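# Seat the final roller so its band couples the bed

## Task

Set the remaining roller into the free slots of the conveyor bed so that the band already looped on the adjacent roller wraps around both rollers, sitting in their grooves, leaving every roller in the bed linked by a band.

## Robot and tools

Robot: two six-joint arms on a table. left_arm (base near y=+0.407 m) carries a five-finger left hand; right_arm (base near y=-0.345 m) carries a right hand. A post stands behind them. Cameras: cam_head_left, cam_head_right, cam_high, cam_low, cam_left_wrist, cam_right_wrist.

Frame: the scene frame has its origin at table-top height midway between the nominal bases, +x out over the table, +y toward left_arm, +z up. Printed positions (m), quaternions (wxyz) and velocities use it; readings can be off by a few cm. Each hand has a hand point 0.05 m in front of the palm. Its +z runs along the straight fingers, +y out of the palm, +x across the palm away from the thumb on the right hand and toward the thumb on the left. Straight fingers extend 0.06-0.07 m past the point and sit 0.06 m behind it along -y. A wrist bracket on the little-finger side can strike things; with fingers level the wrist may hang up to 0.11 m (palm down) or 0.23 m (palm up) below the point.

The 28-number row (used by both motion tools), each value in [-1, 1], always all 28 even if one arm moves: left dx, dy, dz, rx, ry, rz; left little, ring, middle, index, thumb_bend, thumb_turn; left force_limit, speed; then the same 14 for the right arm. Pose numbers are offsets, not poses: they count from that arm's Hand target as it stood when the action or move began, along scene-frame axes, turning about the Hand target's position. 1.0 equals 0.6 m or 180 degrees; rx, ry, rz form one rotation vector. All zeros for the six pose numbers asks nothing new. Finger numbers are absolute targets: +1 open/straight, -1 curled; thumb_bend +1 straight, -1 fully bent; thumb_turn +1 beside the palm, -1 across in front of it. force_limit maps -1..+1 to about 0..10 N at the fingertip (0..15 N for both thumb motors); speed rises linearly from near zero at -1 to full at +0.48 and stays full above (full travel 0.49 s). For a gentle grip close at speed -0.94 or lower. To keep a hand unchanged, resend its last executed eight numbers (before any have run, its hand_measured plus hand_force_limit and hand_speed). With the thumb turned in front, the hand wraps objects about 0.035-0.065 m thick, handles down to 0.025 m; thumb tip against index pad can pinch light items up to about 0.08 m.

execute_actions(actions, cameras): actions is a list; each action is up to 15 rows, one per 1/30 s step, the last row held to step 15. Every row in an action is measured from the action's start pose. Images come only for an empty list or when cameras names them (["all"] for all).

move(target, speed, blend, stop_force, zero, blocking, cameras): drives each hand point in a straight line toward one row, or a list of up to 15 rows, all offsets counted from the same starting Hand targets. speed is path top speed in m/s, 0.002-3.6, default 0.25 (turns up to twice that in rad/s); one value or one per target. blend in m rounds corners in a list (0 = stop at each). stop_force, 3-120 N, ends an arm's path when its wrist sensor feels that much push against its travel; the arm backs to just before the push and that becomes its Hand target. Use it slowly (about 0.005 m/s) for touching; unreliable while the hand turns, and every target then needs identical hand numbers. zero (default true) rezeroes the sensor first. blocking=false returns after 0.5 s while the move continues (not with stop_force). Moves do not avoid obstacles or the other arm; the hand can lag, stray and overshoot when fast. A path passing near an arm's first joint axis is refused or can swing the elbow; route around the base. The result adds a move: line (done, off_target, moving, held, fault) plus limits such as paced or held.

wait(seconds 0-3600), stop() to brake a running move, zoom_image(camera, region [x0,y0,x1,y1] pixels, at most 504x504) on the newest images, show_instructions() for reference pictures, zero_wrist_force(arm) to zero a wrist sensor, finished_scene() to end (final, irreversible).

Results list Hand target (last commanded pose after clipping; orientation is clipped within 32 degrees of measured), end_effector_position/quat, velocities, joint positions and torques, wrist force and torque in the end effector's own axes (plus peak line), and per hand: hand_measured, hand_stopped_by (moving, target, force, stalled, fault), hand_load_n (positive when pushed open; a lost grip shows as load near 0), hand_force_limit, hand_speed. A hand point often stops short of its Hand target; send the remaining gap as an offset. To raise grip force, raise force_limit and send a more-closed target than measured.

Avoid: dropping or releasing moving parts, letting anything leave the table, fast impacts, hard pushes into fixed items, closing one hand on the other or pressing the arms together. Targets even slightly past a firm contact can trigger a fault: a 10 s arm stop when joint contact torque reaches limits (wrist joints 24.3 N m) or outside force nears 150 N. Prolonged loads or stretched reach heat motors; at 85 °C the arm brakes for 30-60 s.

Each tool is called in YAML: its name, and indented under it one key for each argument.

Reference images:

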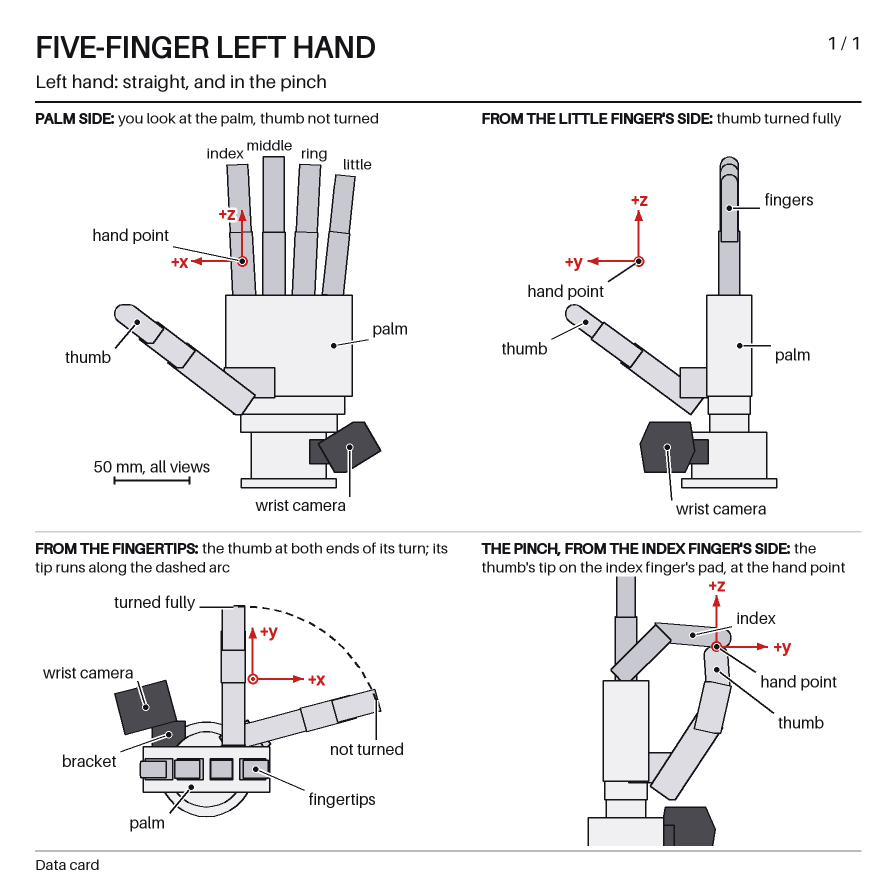

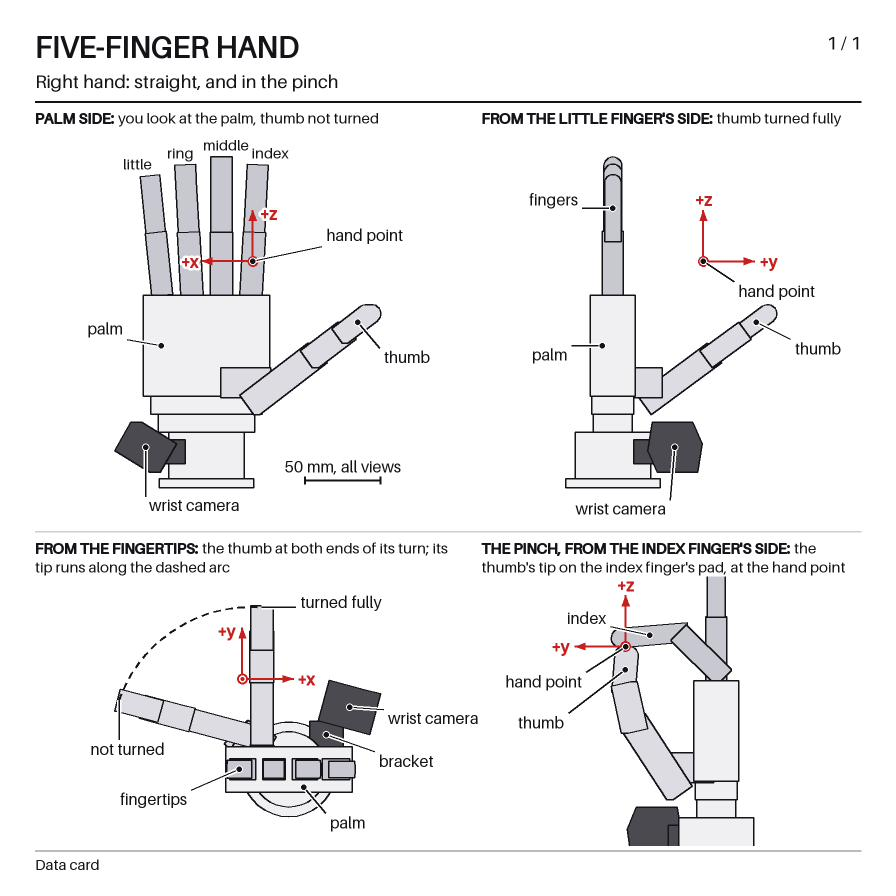

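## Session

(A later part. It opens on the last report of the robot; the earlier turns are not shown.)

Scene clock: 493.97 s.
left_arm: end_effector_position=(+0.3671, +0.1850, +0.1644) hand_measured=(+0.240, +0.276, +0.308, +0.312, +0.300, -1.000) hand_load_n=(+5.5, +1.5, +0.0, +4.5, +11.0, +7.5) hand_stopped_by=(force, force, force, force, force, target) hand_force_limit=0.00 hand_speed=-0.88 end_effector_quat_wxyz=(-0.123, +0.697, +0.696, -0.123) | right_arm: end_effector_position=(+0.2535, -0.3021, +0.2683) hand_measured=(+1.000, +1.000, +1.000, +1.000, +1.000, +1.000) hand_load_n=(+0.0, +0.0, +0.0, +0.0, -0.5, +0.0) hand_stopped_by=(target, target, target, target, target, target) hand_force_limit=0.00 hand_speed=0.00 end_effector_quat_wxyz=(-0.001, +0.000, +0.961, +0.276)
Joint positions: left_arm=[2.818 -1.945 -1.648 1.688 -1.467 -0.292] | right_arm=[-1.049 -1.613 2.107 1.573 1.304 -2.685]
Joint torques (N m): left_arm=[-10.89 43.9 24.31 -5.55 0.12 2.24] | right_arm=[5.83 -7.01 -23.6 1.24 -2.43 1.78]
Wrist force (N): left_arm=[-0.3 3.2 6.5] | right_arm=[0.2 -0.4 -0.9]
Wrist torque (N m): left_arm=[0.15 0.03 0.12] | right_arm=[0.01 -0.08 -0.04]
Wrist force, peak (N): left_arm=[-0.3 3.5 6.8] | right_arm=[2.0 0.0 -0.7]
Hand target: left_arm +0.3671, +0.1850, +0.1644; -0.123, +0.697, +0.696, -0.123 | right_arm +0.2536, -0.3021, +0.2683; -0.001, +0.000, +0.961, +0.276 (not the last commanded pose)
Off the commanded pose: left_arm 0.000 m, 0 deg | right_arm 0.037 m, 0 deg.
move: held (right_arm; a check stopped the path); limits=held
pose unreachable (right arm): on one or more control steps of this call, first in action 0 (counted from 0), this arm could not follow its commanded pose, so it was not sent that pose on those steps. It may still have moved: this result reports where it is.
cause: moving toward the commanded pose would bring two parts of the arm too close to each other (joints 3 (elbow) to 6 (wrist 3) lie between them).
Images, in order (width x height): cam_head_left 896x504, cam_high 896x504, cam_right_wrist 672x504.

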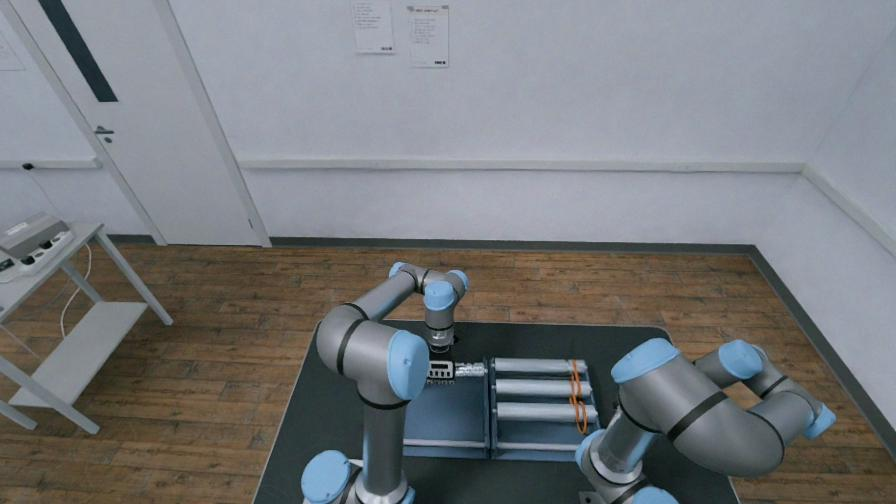

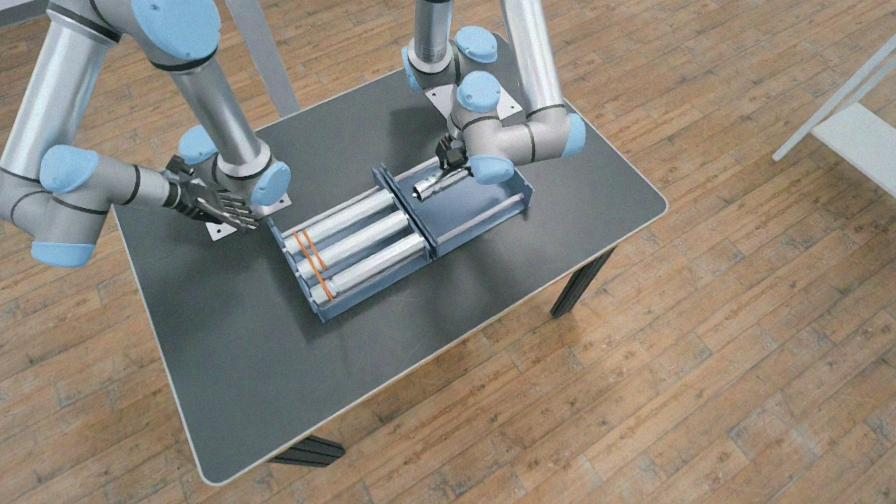

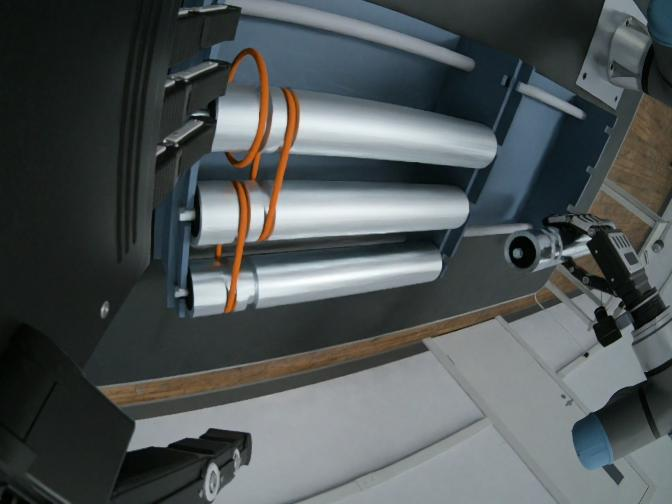

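move:
  target: [0,0,-0.09,0,0,0,-0.05,-0.05,-0.05,-0.05,0.295,-1,0.0,-0.88, 0,0,0,0,0,0,1,1,1,1,1,1,0,0]
  speed: 0.05
  stop_force: 5
  cameras: ["cam_left_wrist","cam_right_wrist","cam_low"]

zoom_image:
  camera: "cam_right_wrist"
  region: [440, 180, 672, 380]

Scene clock: 603.33 s.
left_arm: end_effector_position=(+0.3671, +0.1850, +0.1104) hand_measured=(+0.240, +0.276, +0.308, +0.312, +0.300, -1.000) hand_load_n=(+5.5, +1.0, +0.5, +4.5, +11.0, +7.5) hand_stopped_by=(force, force, force, force, force, target) hand_force_limit=0.00 hand_speed=-0.88 end_effector_quat_wxyz=(-0.123, +0.697, +0.696, -0.123) | right_arm: end_effector_position=(+0.2536, -0.3021, +0.2683) hand_measured=(+1.000, +1.000, +1.000, +1.000, +1.000, +1.000) hand_load_n=(+0.0, +0.0, +0.0, +0.0, +0.0, +0.0) hand_stopped_by=(target, target, target, target, target, target) hand_force_limit=0.00 hand_speed=0.00 end_effector_quat_wxyz=(-0.001, +0.000, +0.961, +0.276)
Joint positions: left_arm=[2.818 -2.008 -1.713 1.815 -1.467 -0.292] | right_arm=[-1.049 -1.613 2.107 1.573 1.304 -2.684]
Joint torques (N m): left_arm=[-9 25.32 7.96 -1.92 -0.17 1.3] | right_arm=[5.93 -7.21 -23.84 1.14 -2.42 1.65]
Wrist force (N): left_arm=[-0.2 3.4 6.3] | right_arm=[0.2 -0.2 -1.0]
Wrist torque (N m): left_arm=[0.18 0.00 0.12] | right_arm=[0.05 -0.07 -0.03]
Wrist force, peak (N): left_arm=[-0.3 3.6 6.9] | right_arm=[0.1 -0.5 -1.1]
Hand target: left_arm +0.3671, +0.1850, +0.1104; -0.123, +0.697, +0.696, -0.123 | right_arm +0.2536, -0.3021, +0.2683; -0.001, +0.000, +0.961, +0.276
Off the commanded pose: left_arm 0.000 m, 0 deg | right_arm 0.000 m, 0 deg.
move: done
Images, in order (width x height): cam_low 896x504, cam_left_wrist 672x504, cam_right_wrist 672x504.

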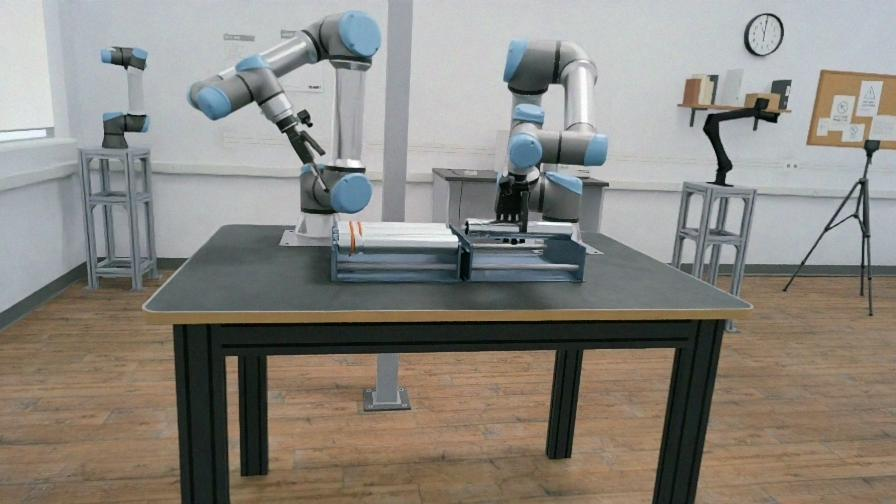

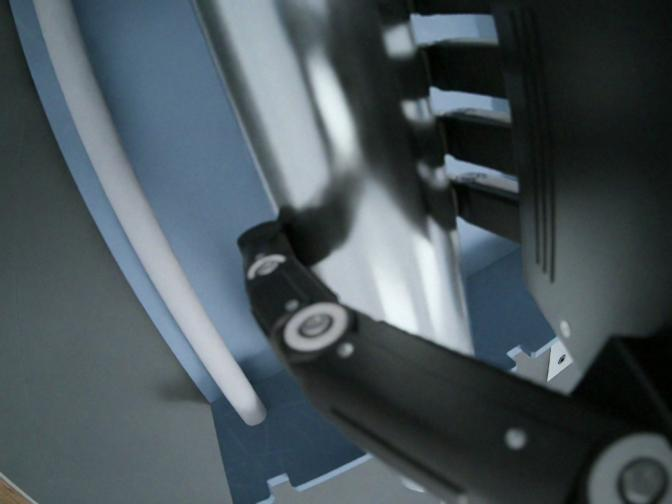

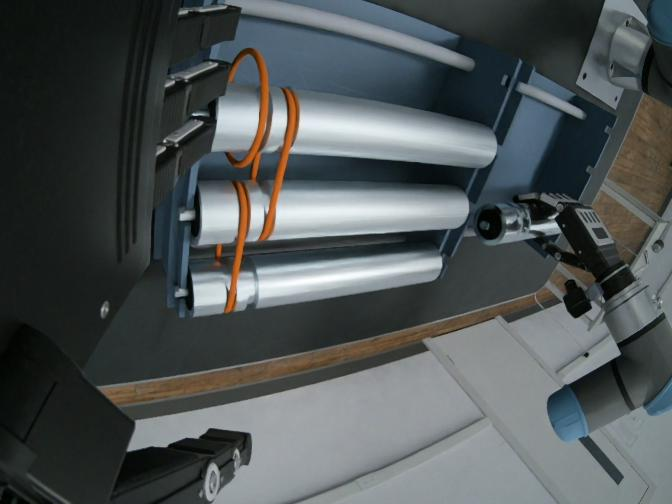

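Scaled by 2.172 from the camera's image (finer frame: 960x720).

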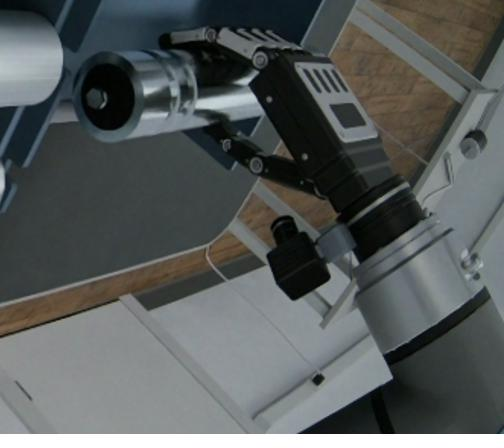

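move:
  target: [0,0,-0.045,0,0,0,-0.05,-0.05,-0.05,-0.05,0.295,-1,0.0,-0.88, 0,0,0,0,0,0,1,1,1,1,1,1,0,0]
  speed: 0.015
  stop_force: 4
  cameras: ["cam_left_wrist","cam_right_wrist"]

zoom_image:
  camera: "cam_right_wrist"
  region: [440, 180, 620, 300]

Scene clock: 609.20 s.
left_arm: end_effector_position=(+0.3671, +0.1850, +0.0896) hand_measured=(+0.240, +0.276, +0.308, +0.312, +0.300, -1.000) hand_load_n=(+5.0, +1.0, +0.0, +5.0, +11.0, +4.5) hand_stopped_by=(force, force, force, force, force, target) hand_force_limit=0.00 hand_speed=-0.88 end_effector_quat_wxyz=(-0.123, +0.697, +0.696, -0.123) | right_arm: end_effector_position=(+0.2536, -0.3021, +0.2683) hand_measured=(+1.000, +1.000, +1.000, +1.000, +1.000, +1.000) hand_load_n=(+0.0, +0.0, +0.0, +0.0, +0.0, +0.0) hand_stopped_by=(target, target, target, target, target, target) hand_force_limit=0.00 hand_speed=0.00 end_effector_quat_wxyz=(-0.001, +0.000, +0.961, +0.276)
Joint positions: left_arm=[2.818 -2.036 -1.733 1.863 -1.467 -0.292] | right_arm=[-1.049 -1.613 2.107 1.573 1.304 -2.684]
Joint torques (N m): left_arm=[-9.2 53.43 22.38 -5.63 -0.25 -2.69] | right_arm=[6.43 -6.83 -24.06 1.14 -2.02 1.69]
Wrist force (N): left_arm=[-0.2 4.0 6.2] | right_arm=[0.2 -0.2 -1.0]
Wrist torque (N m): left_arm=[0.22 0.06 0.17] | right_arm=[0.06 -0.07 -0.02]
Wrist force, peak (N): left_arm=[-0.2 4.2 6.3] | right_arm=[0.3 -0.4 -1.2]
Hand target: left_arm +0.3671, +0.1850, +0.0896; -0.123, +0.697, +0.696, -0.123 (not the last commanded pose) | right_arm +0.2536, -0.3021, +0.2683; -0.001, +0.000, +0.961, +0.276
Off the commanded pose: left_arm 0.006 m, 0 deg | right_arm 0.000 m, 0 deg.
move: contact (left_arm)

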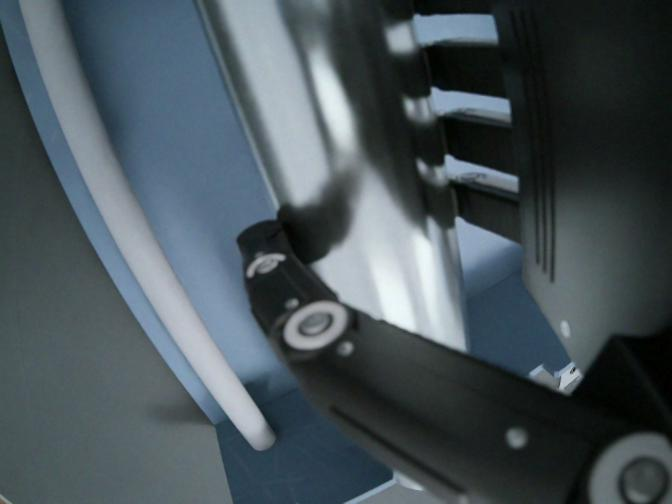

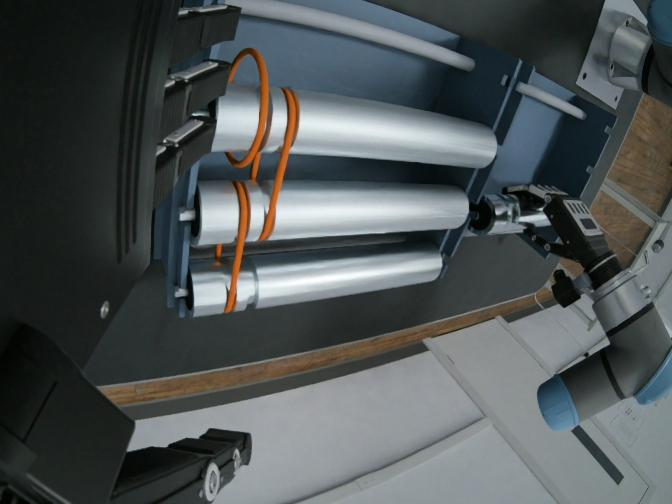

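Scaled by 2.800 from the camera's image (finer frame: 960x720).

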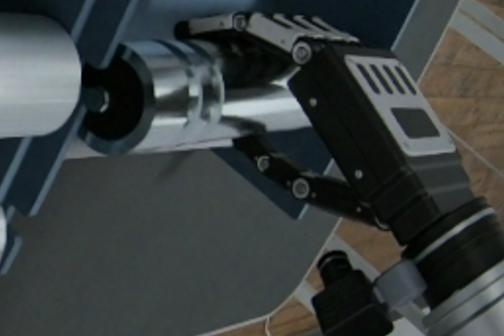

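move:
  target: [0,0,-0.0087,0,0,0,-0.05,-0.05,-0.05,-0.05,0.295,-1,0.0,-0.88, 0,0,0,0,0,0,1,1,1,1,1,1,0,0]
  speed: 0.01
  stop_force: 9

move:
  target: [0,0,0,0,0,0,0.33,0.36,0.36,0.36,0.4,-1,0.0,-0.9, 0,0,0,0,0,0,1,1,1,1,1,1,0,0]
  speed: 0.015
  cameras: ["cam_left_wrist","cam_right_wrist"]

Scene clock: 614.23 s.
left_arm: end_effector_position=(+0.3672, +0.1850, +0.0889) hand_measured=(+0.240, +0.276, +0.308, +0.312, +0.300, -1.000) hand_load_n=(+5.0, +1.0, +0.0, +4.0, +10.5, +2.5) hand_stopped_by=(force, force, force, force, force, target) hand_force_limit=0.00 hand_speed=-0.88 end_effector_quat_wxyz=(-0.123, +0.697, +0.696, -0.123) | right_arm: end_effector_position=(+0.2536, -0.3021, +0.2683) hand_measured=(+1.000, +1.000, +1.000, +1.000, +1.000, +1.000) hand_load_n=(+0.0, +0.0, +0.0, +0.0, +0.0, +0.0) hand_stopped_by=(target, target, target, target, target, target) hand_force_limit=0.00 hand_speed=0.00 end_effector_quat_wxyz=(-0.001, +0.000, +0.961, +0.276)
Joint positions: left_arm=[2.818 -2.037 -1.733 1.865 -1.467 -0.292] | right_arm=[-1.049 -1.613 2.107 1.573 1.304 -2.684]
Joint torques (N m): left_arm=[-8.98 52.08 22.03 -5.49 -0.09 -2.55] | right_arm=[6.46 -7.01 -23.33 1.23 -1.67 1.69]
Wrist force (N): left_arm=[0.0 3.9 5.5] | right_arm=[0.2 -0.4 -0.8]
Wrist torque (N m): left_arm=[0.24 0.10 0.17] | right_arm=[0.02 -0.08 -0.03]
Wrist force, peak (N): left_arm=[-0.2 4.3 6.4] | right_arm=[0.4 -0.4 -1.1]
Hand target: left_arm +0.3672, +0.1850, +0.0889; -0.123, +0.697, +0.696, -0.123 (not the last commanded pose) | right_arm +0.2536, -0.3021, +0.2683; -0.001, +0.000, +0.961, +0.276
Off the commanded pose: left_arm 0.004 m, 0 deg | right_arm 0.000 m, 0 deg.
move: contact (left_arm)

Scene clock: 615.20 s.
left_arm: end_effector_position=(+0.3672, +0.1850, +0.0889) hand_measured=(+0.330, +0.360, +0.360, +0.360, +0.400, -1.000) hand_load_n=(+3.0, +0.0, +0.0, +3.5, +0.0, +0.0) hand_stopped_by=(target, target, target, target, target, target) hand_force_limit=0.00 hand_speed=-0.90 end_effector_quat_wxyz=(-0.123, +0.697, +0.696, -0.123) | right_arm: end_effector_position=(+0.2536, -0.3021, +0.2683) hand_measured=(+1.000, +1.000, +1.000, +1.000, +1.000, +1.000) hand_load_n=(+0.0, +0.0, +0.0, +0.0, +0.0, +0.5) hand_stopped_by=(target, target, target, target, target, target) hand_force_limit=0.00 hand_speed=0.00 end_effector_quat_wxyz=(-0.001, +0.000, +0.961, +0.276)
Joint positions: left_arm=[2.818 -2.037 -1.733 1.865 -1.467 -0.292] | right_arm=[-1.049 -1.613 2.107 1.573 1.304 -2.684]
Joint torques (N m): left_arm=[-9.67 46.09 20.04 -0.55 -0.16 -2.39] | right_arm=[6.2 -7.3 -23.81 1.21 -1.69 1.57]
Wrist force (N): left_arm=[1.0 -5.0 5.2] | right_arm=[0.0 -0.2 -0.8]
Wrist torque (N m): left_arm=[-0.12 0.06 0.27] | right_arm=[0.03 -0.05 -0.04]
Wrist force, peak (N): left_arm=[1.0 -5.1 5.4] | right_arm=[0.4 -0.3 -1.1]
Hand target: left_arm +0.3672, +0.1850, +0.0889; -0.123, +0.697, +0.696, -0.123 | right_arm +0.2536, -0.3021, +0.2683; -0.001, +0.000, +0.961, +0.276
Off the commanded pose: left_arm 0.000 m, 0 deg | right_arm 0.000 m, 0 deg.
move: done

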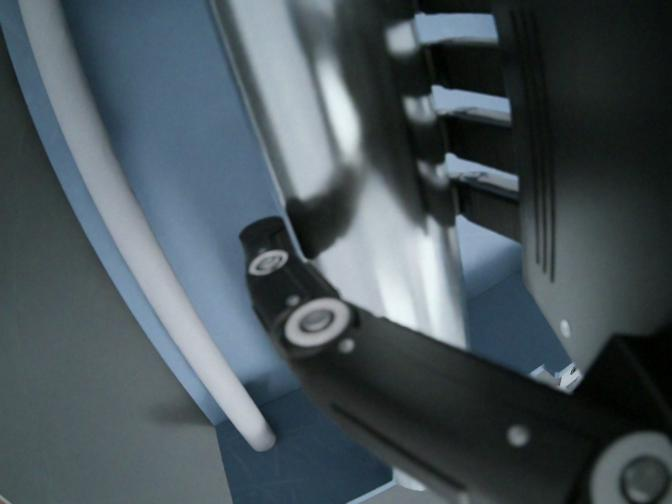

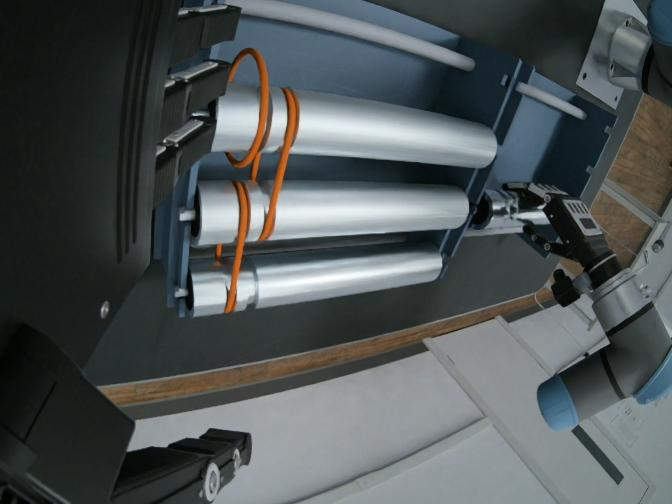

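move:
  target: [0,0,0,0,0,0,0.85,0.85,0.85,0.85,0.9,-1,0.0,-0.85, 0,0,0,0,0,0,1,1,1,1,1,1,0,0]
  speed: 0.015
  cameras: ["cam_left_wrist","cam_right_wrist"]

zoom_image:
  camera: "cam_right_wrist"
  region: [440, 160, 560, 260]

Scene clock: 620.33 s.
left_arm: end_effector_position=(+0.3672, +0.1850, +0.0889) hand_measured=(+0.850, +0.850, +0.850, +0.850, +0.900, -1.000) hand_load_n=(+0.0, +0.0, +0.0, +0.0, +0.0, +0.0) hand_stopped_by=(target, target, target, target, target, target) hand_force_limit=0.00 hand_speed=-0.85 end_effector_quat_wxyz=(-0.123, +0.697, +0.696, -0.123) | right_arm: end_effector_position=(+0.2536, -0.3021, +0.2683) hand_measured=(+1.000, +1.000, +1.000, +1.000, +1.000, +1.000) hand_load_n=(+0.0, +0.0, +0.0, +0.0, +0.0, +0.0) hand_stopped_by=(target, target, target, target, target, target) hand_force_limit=0.00 hand_speed=0.00 end_effector_quat_wxyz=(-0.001, +0.000, +0.961, +0.276)
Joint positions: left_arm=[2.818 -2.037 -1.733 1.865 -1.467 -0.292] | right_arm=[-1.049 -1.613 2.107 1.573 1.304 -2.684]
Joint torques (N m): left_arm=[-8.83 23.23 9.06 -3.75 -0.16 -1.61] | right_arm=[6.83 -6.92 -23.95 1.27 -1.28 1.65]
Wrist force (N): left_arm=[-0.2 1.1 -0.3] | right_arm=[0.0 -0.3 -0.8]
Wrist torque (N m): left_arm=[0.28 -0.08 0.14] | right_arm=[0.03 -0.04 -0.05]
Wrist force, peak (N): left_arm=[0.9 -4.9 5.4] | right_arm=[0.4 -0.2 -1.2]
Hand target: left_arm +0.3672, +0.1850, +0.0889; -0.123, +0.697, +0.696, -0.123 | right_arm +0.2536, -0.3021, +0.2683; -0.001, +0.000, +0.961, +0.276
Off the commanded pose: left_arm 0.000 m, 0 deg | right_arm 0.000 m, 0 deg.
move: done

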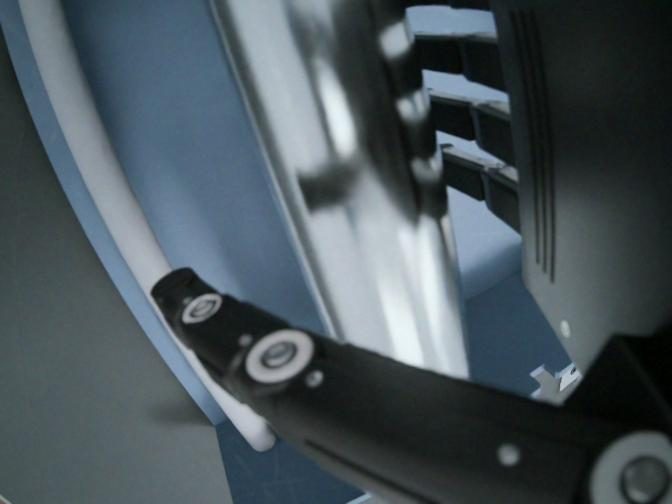

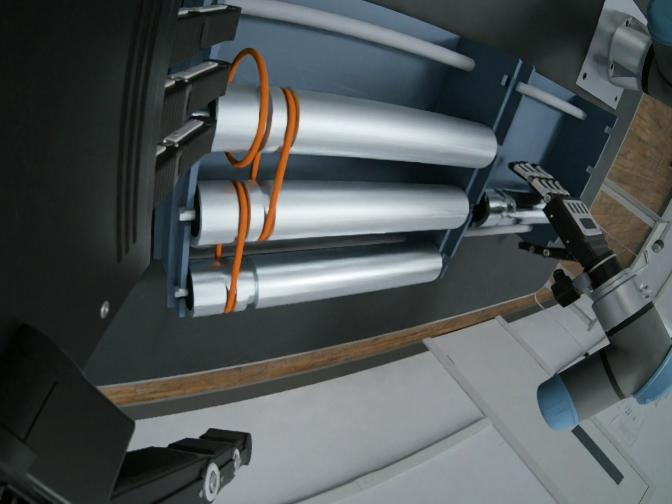

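Scaled by 4.200 from the camera's image (finer frame: 960x720).

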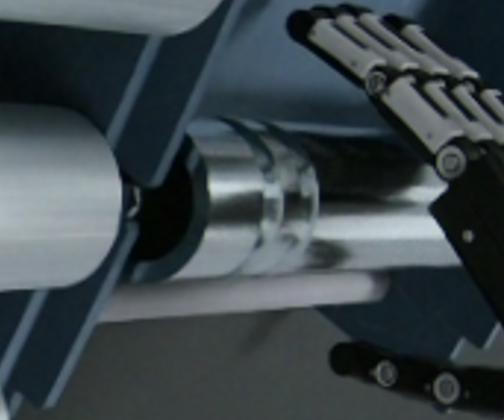

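move:
  target: [0,0,0.267,0,0,0,1,1,1,1,1,-1,0.0,-0.3, -0.0443,-0.1265,-0.0438,-0.0301,0.120,0.0831,1,1,1,1,1,1,0,0]
  speed: 0.12
  cameras: ["cam_left_wrist","cam_right_wrist","cam_head_left"]

Scene clock: 627.67 s.
left_arm: end_effector_position=(+0.3671, +0.1850, +0.2490) hand_measured=(+1.000, +1.000, +1.000, +1.000, +1.000, -1.000) hand_load_n=(+0.0, +0.0, +0.0, +0.0, +0.0, +0.0) hand_stopped_by=(target, target, target, target, target, target) hand_force_limit=0.00 hand_speed=-0.30 end_effector_quat_wxyz=(-0.123, +0.697, +0.696, -0.123) | right_arm: end_effector_position=(+0.2270, -0.3779, +0.2420) hand_measured=(+1.000, +1.000, +1.000, +1.000, +1.000, +1.000) hand_load_n=(+0.0, +0.0, +0.0, +0.0, +0.0, +0.0) hand_stopped_by=(target, target, target, target, target, target) hand_force_limit=0.00 hand_speed=0.00 end_effector_quat_wxyz=(-0.216, -0.073, +0.948, +0.223)
Joint positions: left_arm=[2.818 -1.876 -1.513 1.484 -1.467 -0.292] | right_arm=[-0.898 -1.334 1.886 1.643 1.67 -2.586]
Joint torques (N m): left_arm=[-0.93 45.21 23.6 -4.73 0.68 0.73] | right_arm=[5.76 -17.27 -23.89 5.4 2.44 1.73]
Wrist force (N): left_arm=[-0.5 0.9 -0.2] | right_arm=[0.3 -0.2 -0.7]
Wrist torque (N m): left_arm=[0.22 -0.04 0.14] | right_arm=[0.02 -0.03 -0.01]
Wrist force, peak (N): left_arm=[-0.4 1.3 -0.3] | right_arm=[0.3 -0.4 -1.2]
Hand target: left_arm +0.3672, +0.1850, +0.2491; -0.123, +0.697, +0.696, -0.123 | right_arm +0.2270, -0.3780, +0.2420; -0.216, -0.073, +0.948, +0.223
Off the commanded pose: left_arm 0.000 m, 0 deg | right_arm 0.000 m, 0 deg.
move: done
Images, in order (width x height): cam_head_left 896x504, cam_left_wrist 672x504, cam_right_wrist 672x504.

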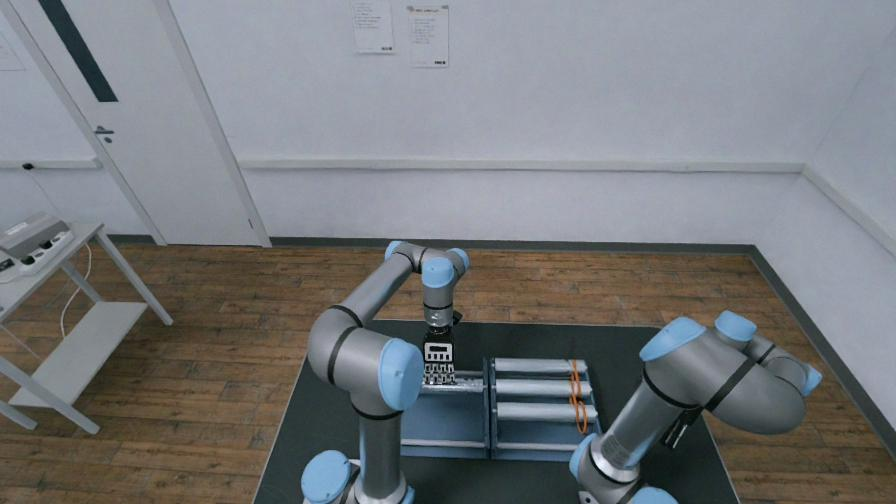

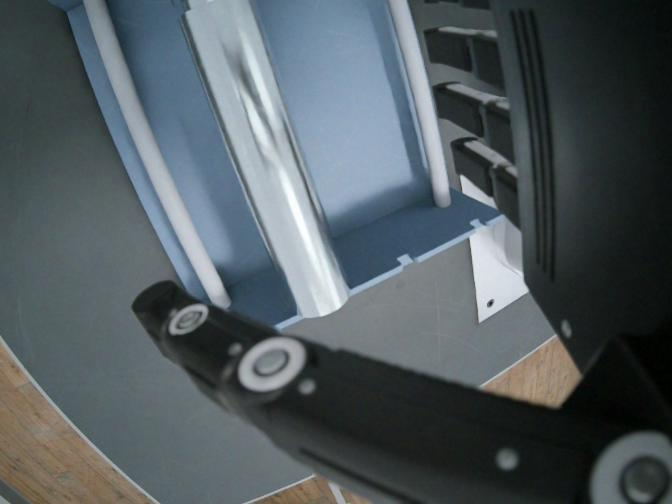

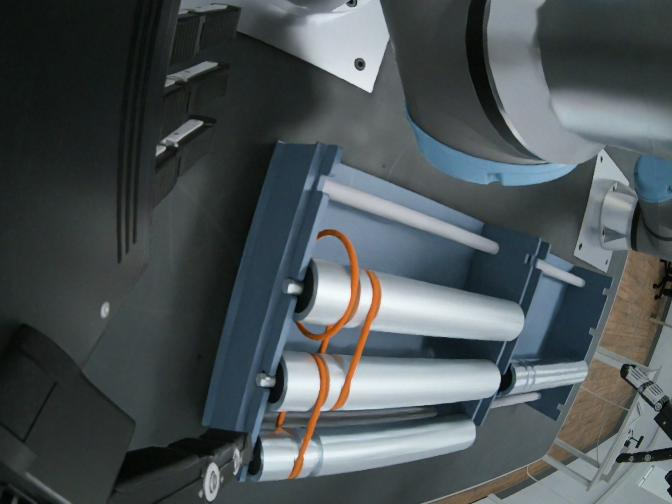

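zoom_image:
  camera: "cam_right_wrist"
  region: [230, 130, 430, 350]

Scaled by 2.291 from the camera's image (finer frame: 960x720).

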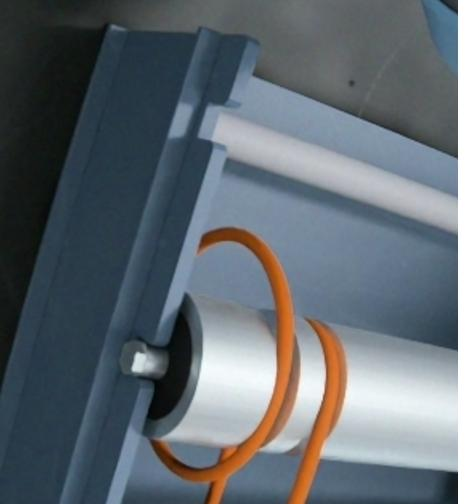

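move:
  target: [-0.195,-0.642,0.0,-0.100,-0.160,-0.497,-1,-1,-1,0,1,-1,0.0,0, 0,0,0,0,0,0,1,1,1,1,1,1,0,0]
  speed: 0.2
  cameras: ["cam_left_wrist","cam_right_wrist","cam_head_left","cam_high"]

Scene clock: 652.80 s.
left_arm: end_effector_position=(+0.2502, -0.2001, +0.2491) hand_measured=(-1.000, -1.000, -1.000, +0.000, +1.000, -1.000) hand_load_n=(+0.0, +0.5, +0.0, +0.0, +0.0, +0.0) hand_stopped_by=(target, target, target, target, target, target) hand_force_limit=0.00 hand_speed=0.00 end_effector_quat_wxyz=(+0.085, +0.994, -0.005, +0.061) | right_arm: end_effector_position=(+0.2270, -0.3780, +0.2420) hand_measured=(+1.000, +1.000, +1.000, +1.000, +1.000, +1.000) hand_load_n=(+0.0, +0.0, +0.0, +0.0, +0.0, +0.0) hand_stopped_by=(target, target, target, target, target, target) hand_force_limit=0.00 hand_speed=0.00 end_effector_quat_wxyz=(-0.216, -0.073, +0.948, +0.223)
Joint positions: left_arm=[2.098 -2.104 -1.109 1.852 -1.588 0.552] | right_arm=[-0.898 -1.334 1.886 1.643 1.671 -2.586]
Joint torques (N m): left_arm=[-14.5 32.98 25.78 -0.09 0.85 2.66] | right_arm=[6.65 -18.46 -23.27 5.16 2.44 1.63]
Wrist force (N): left_arm=[-0.2 0.4 -0.5] | right_arm=[0.1 -0.2 -0.7]
Wrist torque (N m): left_arm=[0.08 -0.02 -0.11] | right_arm=[0.02 0.01 -0.02]
Wrist force, peak (N): left_arm=[0.1 1.2 -0.3] | right_arm=[0.2 -0.5 -1.1]
Hand target: left_arm +0.2502, -0.2002, +0.2491; +0.085, +0.994, -0.005, +0.061 | right_arm +0.2270, -0.3780, +0.2420; -0.216, -0.073, +0.948, +0.223
Off the commanded pose: left_arm 0.000 m, 0 deg | right_arm 0.000 m, 0 deg.
move: done
Images, in order (width x height): cam_head_left 896x504, cam_high 896x504, cam_left_wrist 672x504, cam_right_wrist 672x504.

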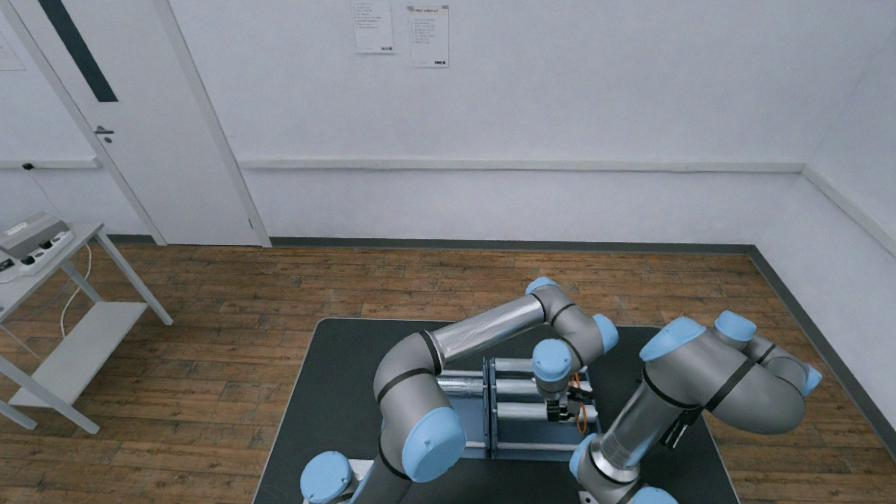

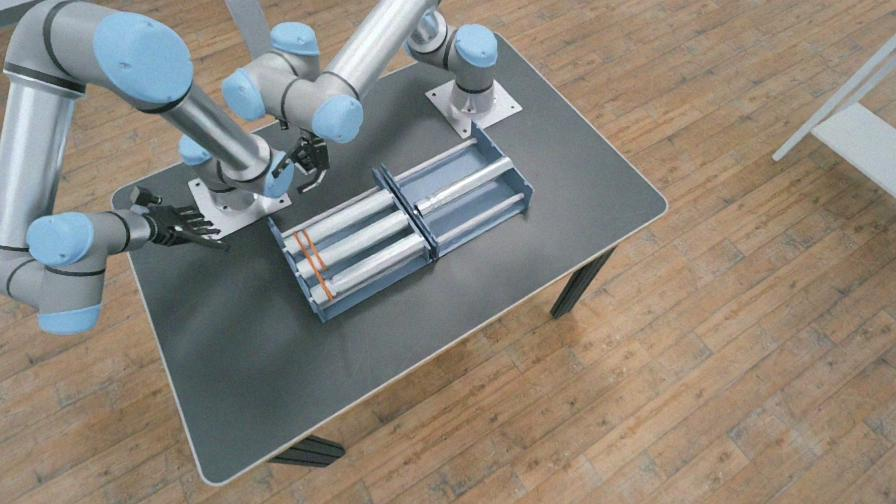

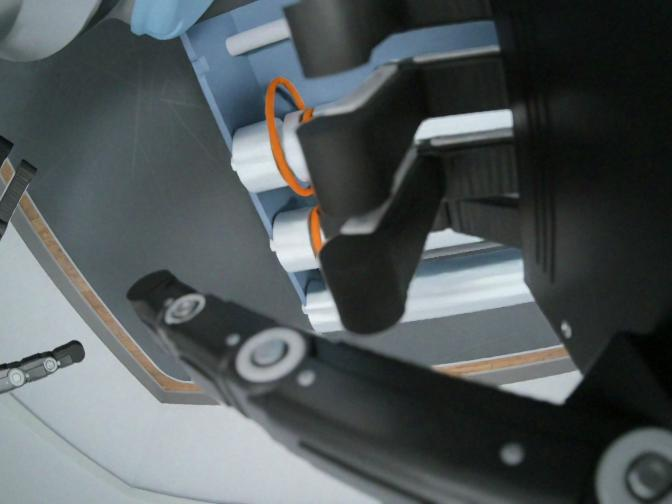

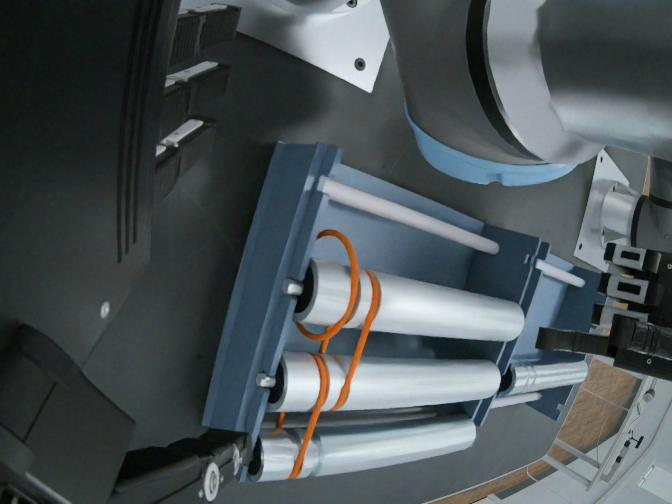

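move:
  target: [0.0,-0.08,-0.165,0,0,0,-1,-1,-1,0,1,-1,0.0,0, 0,0,0,0,0,0,1,1,1,1,1,1,0,0]
  speed: 0.1
  stop_force: 10
  cameras: ["cam_left_wrist","cam_right_wrist"]

zoom_image:
  camera: "cam_right_wrist"
  region: [220, 130, 520, 380]

Scene clock: 664.37 s.
left_arm: end_effector_position=(+0.2502, -0.2482, +0.1501) hand_measured=(-1.000, -1.000, -1.000, +0.000, +1.000, -1.000) hand_load_n=(+0.0, +0.0, +0.0, +0.0, +0.0, +0.0) hand_stopped_by=(target, target, target, target, target, target) hand_force_limit=0.00 hand_speed=0.00 end_effector_quat_wxyz=(+0.085, +0.994, -0.005, +0.061) | right_arm: end_effector_position=(+0.2270, -0.3780, +0.2420) hand_measured=(+1.000, +1.000, +1.000, +1.000, +1.000, +1.000) hand_load_n=(+0.0, +0.0, +0.0, +0.0, +0.0, +0.0) hand_stopped_by=(target, target, target, target, target, target) hand_force_limit=0.00 hand_speed=0.00 end_effector_quat_wxyz=(-0.216, -0.073, +0.948, +0.223)
Joint positions: left_arm=[2.053 -2.267 -1.099 2.004 -1.597 0.509] | right_arm=[-0.898 -1.334 1.886 1.643 1.671 -2.586]
Joint torques (N m): left_arm=[-14.03 38.04 25.33 -0.04 -1.49 -2.54] | right_arm=[6.57 -17.77 -23.15 5.19 2.49 1.55]
Wrist force (N): left_arm=[-0.2 0.6 -0.9] | right_arm=[0.2 -0.4 -0.9]
Wrist torque (N m): left_arm=[0.11 -0.02 0.10] | right_arm=[0.01 0.01 -0.03]
Wrist force, peak (N): left_arm=[-0.3 0.4 -1.0] | right_arm=[0.0 -0.5 -1.1]
Hand target: left_arm +0.2502, -0.2482, +0.1501; +0.085, +0.994, -0.005, +0.061 | right_arm +0.2270, -0.3780, +0.2420; -0.216, -0.073, +0.948, +0.223
Off the commanded pose: left_arm 0.000 m, 0 deg | right_arm 0.000 m, 0 deg.
move: done

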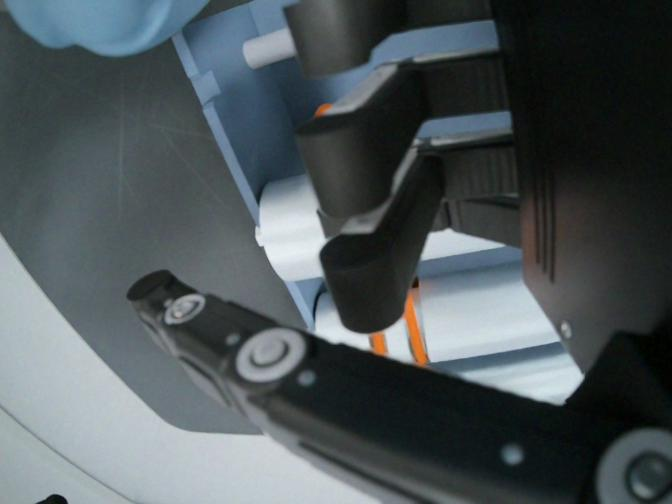

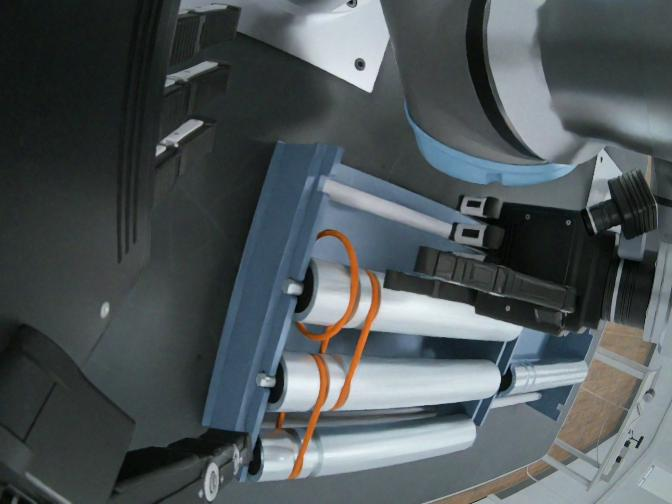

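Scaled by 1.680 from the camera's image (finer frame: 960x720).

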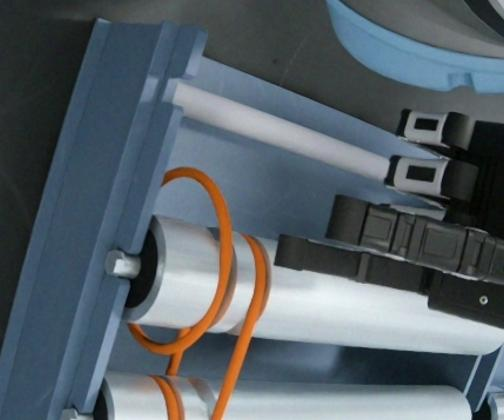

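move:
  target: [-0.006,0.0,-0.1,0,0,0,-1,-1,-1,0,1,-1,0.0,0, 0,0,0,0,0,0,1,1,1,1,1,1,0,0]
  speed: 0.05
  stop_force: 6
  cameras: ["cam_left_wrist","cam_right_wrist","cam_low"]

zoom_image:
  camera: "cam_right_wrist"
  region: [260, 180, 480, 360]

Scene clock: 680.57 s.
left_arm: end_effector_position=(+0.2493, -0.2482, +0.1371) hand_measured=(-1.000, -1.000, -1.000, +0.000, +1.000, -1.000) hand_load_n=(+0.0, +0.0, +0.0, +0.0, +0.0, +0.0) hand_stopped_by=(target, target, target, target, target, target) hand_force_limit=0.00 hand_speed=0.00 end_effector_quat_wxyz=(+0.085, +0.994, -0.005, +0.061) | right_arm: end_effector_position=(+0.2270, -0.3780, +0.2420) hand_measured=(+1.000, +1.000, +1.000, +1.000, +1.000, +1.000) hand_load_n=(+0.0, +0.0, +0.0, +0.0, +0.0, +0.0) hand_stopped_by=(target, target, target, target, target, target) hand_force_limit=0.00 hand_speed=0.00 end_effector_quat_wxyz=(-0.216, -0.073, +0.948, +0.223)
Joint positions: left_arm=[2.052 -2.275 -1.12 2.032 -1.597 0.507] | right_arm=[-0.898 -1.334 1.886 1.643 1.671 -2.586]
Joint torques (N m): left_arm=[13.3 63.73 25.09 -3.69 0.66 2.55] | right_arm=[6.48 -18.46 -23.31 5.08 2.32 1.54]
Wrist force (N): left_arm=[-0.1 0.5 -0.7] | right_arm=[0.2 -0.2 -0.9]
Wrist torque (N m): left_arm=[0.09 -0.03 0.12] | right_arm=[0.04 0.00 -0.02]
Wrist force, peak (N): left_arm=[-0.3 0.6 -1.0] | right_arm=[0.4 -0.3 -1.0]
Hand target: left_arm +0.2494, -0.2482, +0.1371; +0.085, +0.994, -0.005, +0.061 (not the last commanded pose) | right_arm +0.2270, -0.3780, +0.2420; -0.216, -0.073, +0.948, +0.223
Off the commanded pose: left_arm 0.047 m, 0 deg | right_arm 0.000 m, 0 deg.
move: held (left_arm; a check stopped the path); limits=held
pose unreachable (left arm): on one or more control steps of this call, first in action 0 (counted from 0), this arm could not follow its commanded pose, so it was not sent that pose on those steps. It may still have moved: this result reports where it is.
cause: moving toward the commanded pose would bring a part of the arm too close to another arm (a part of this arm just beyond joint 6 (wrist 3) and a part of the right arm just beyond its joint 2 (shoulder lift), at the place that arm is still heading or pushing toward).
Images, in order (width x height): cam_low 896x504, cam_left_wrist 672x504, cam_right_wrist 672x504.

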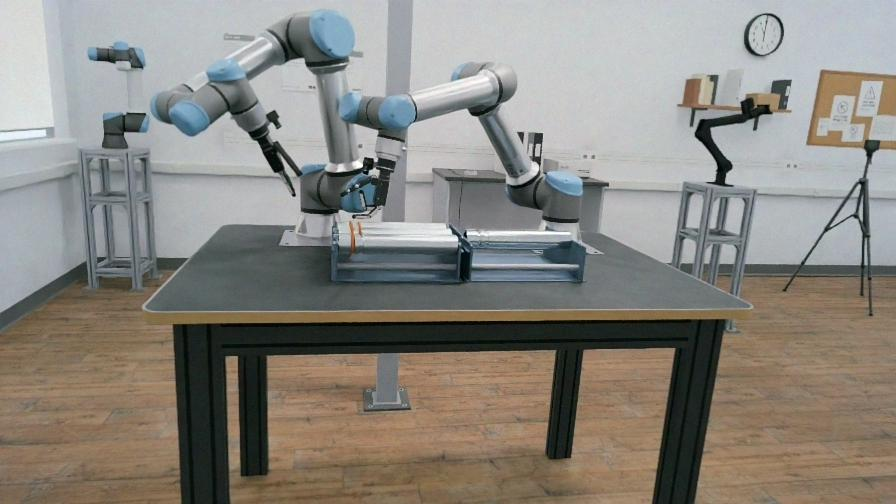

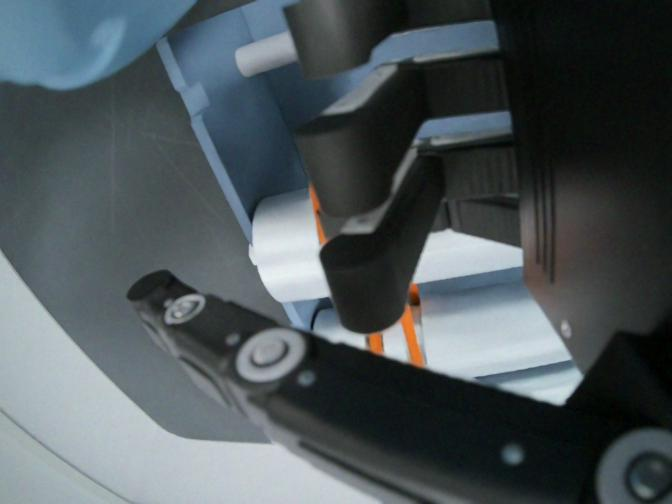

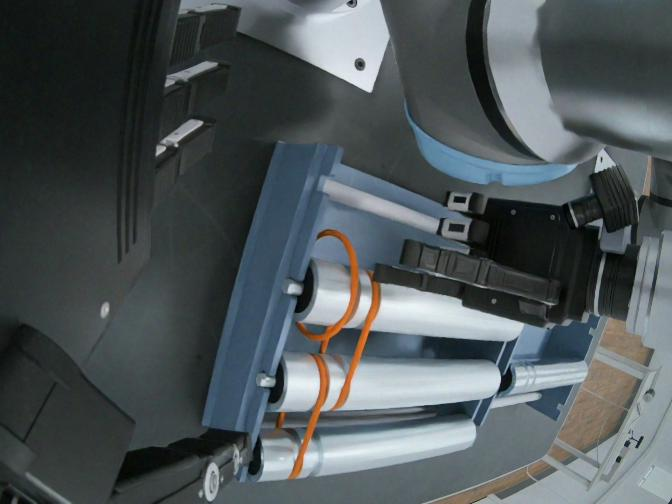

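Scaled by 2.291 from the camera's image (finer frame: 960x720).

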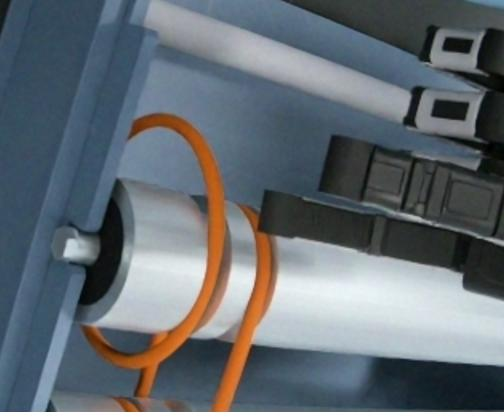

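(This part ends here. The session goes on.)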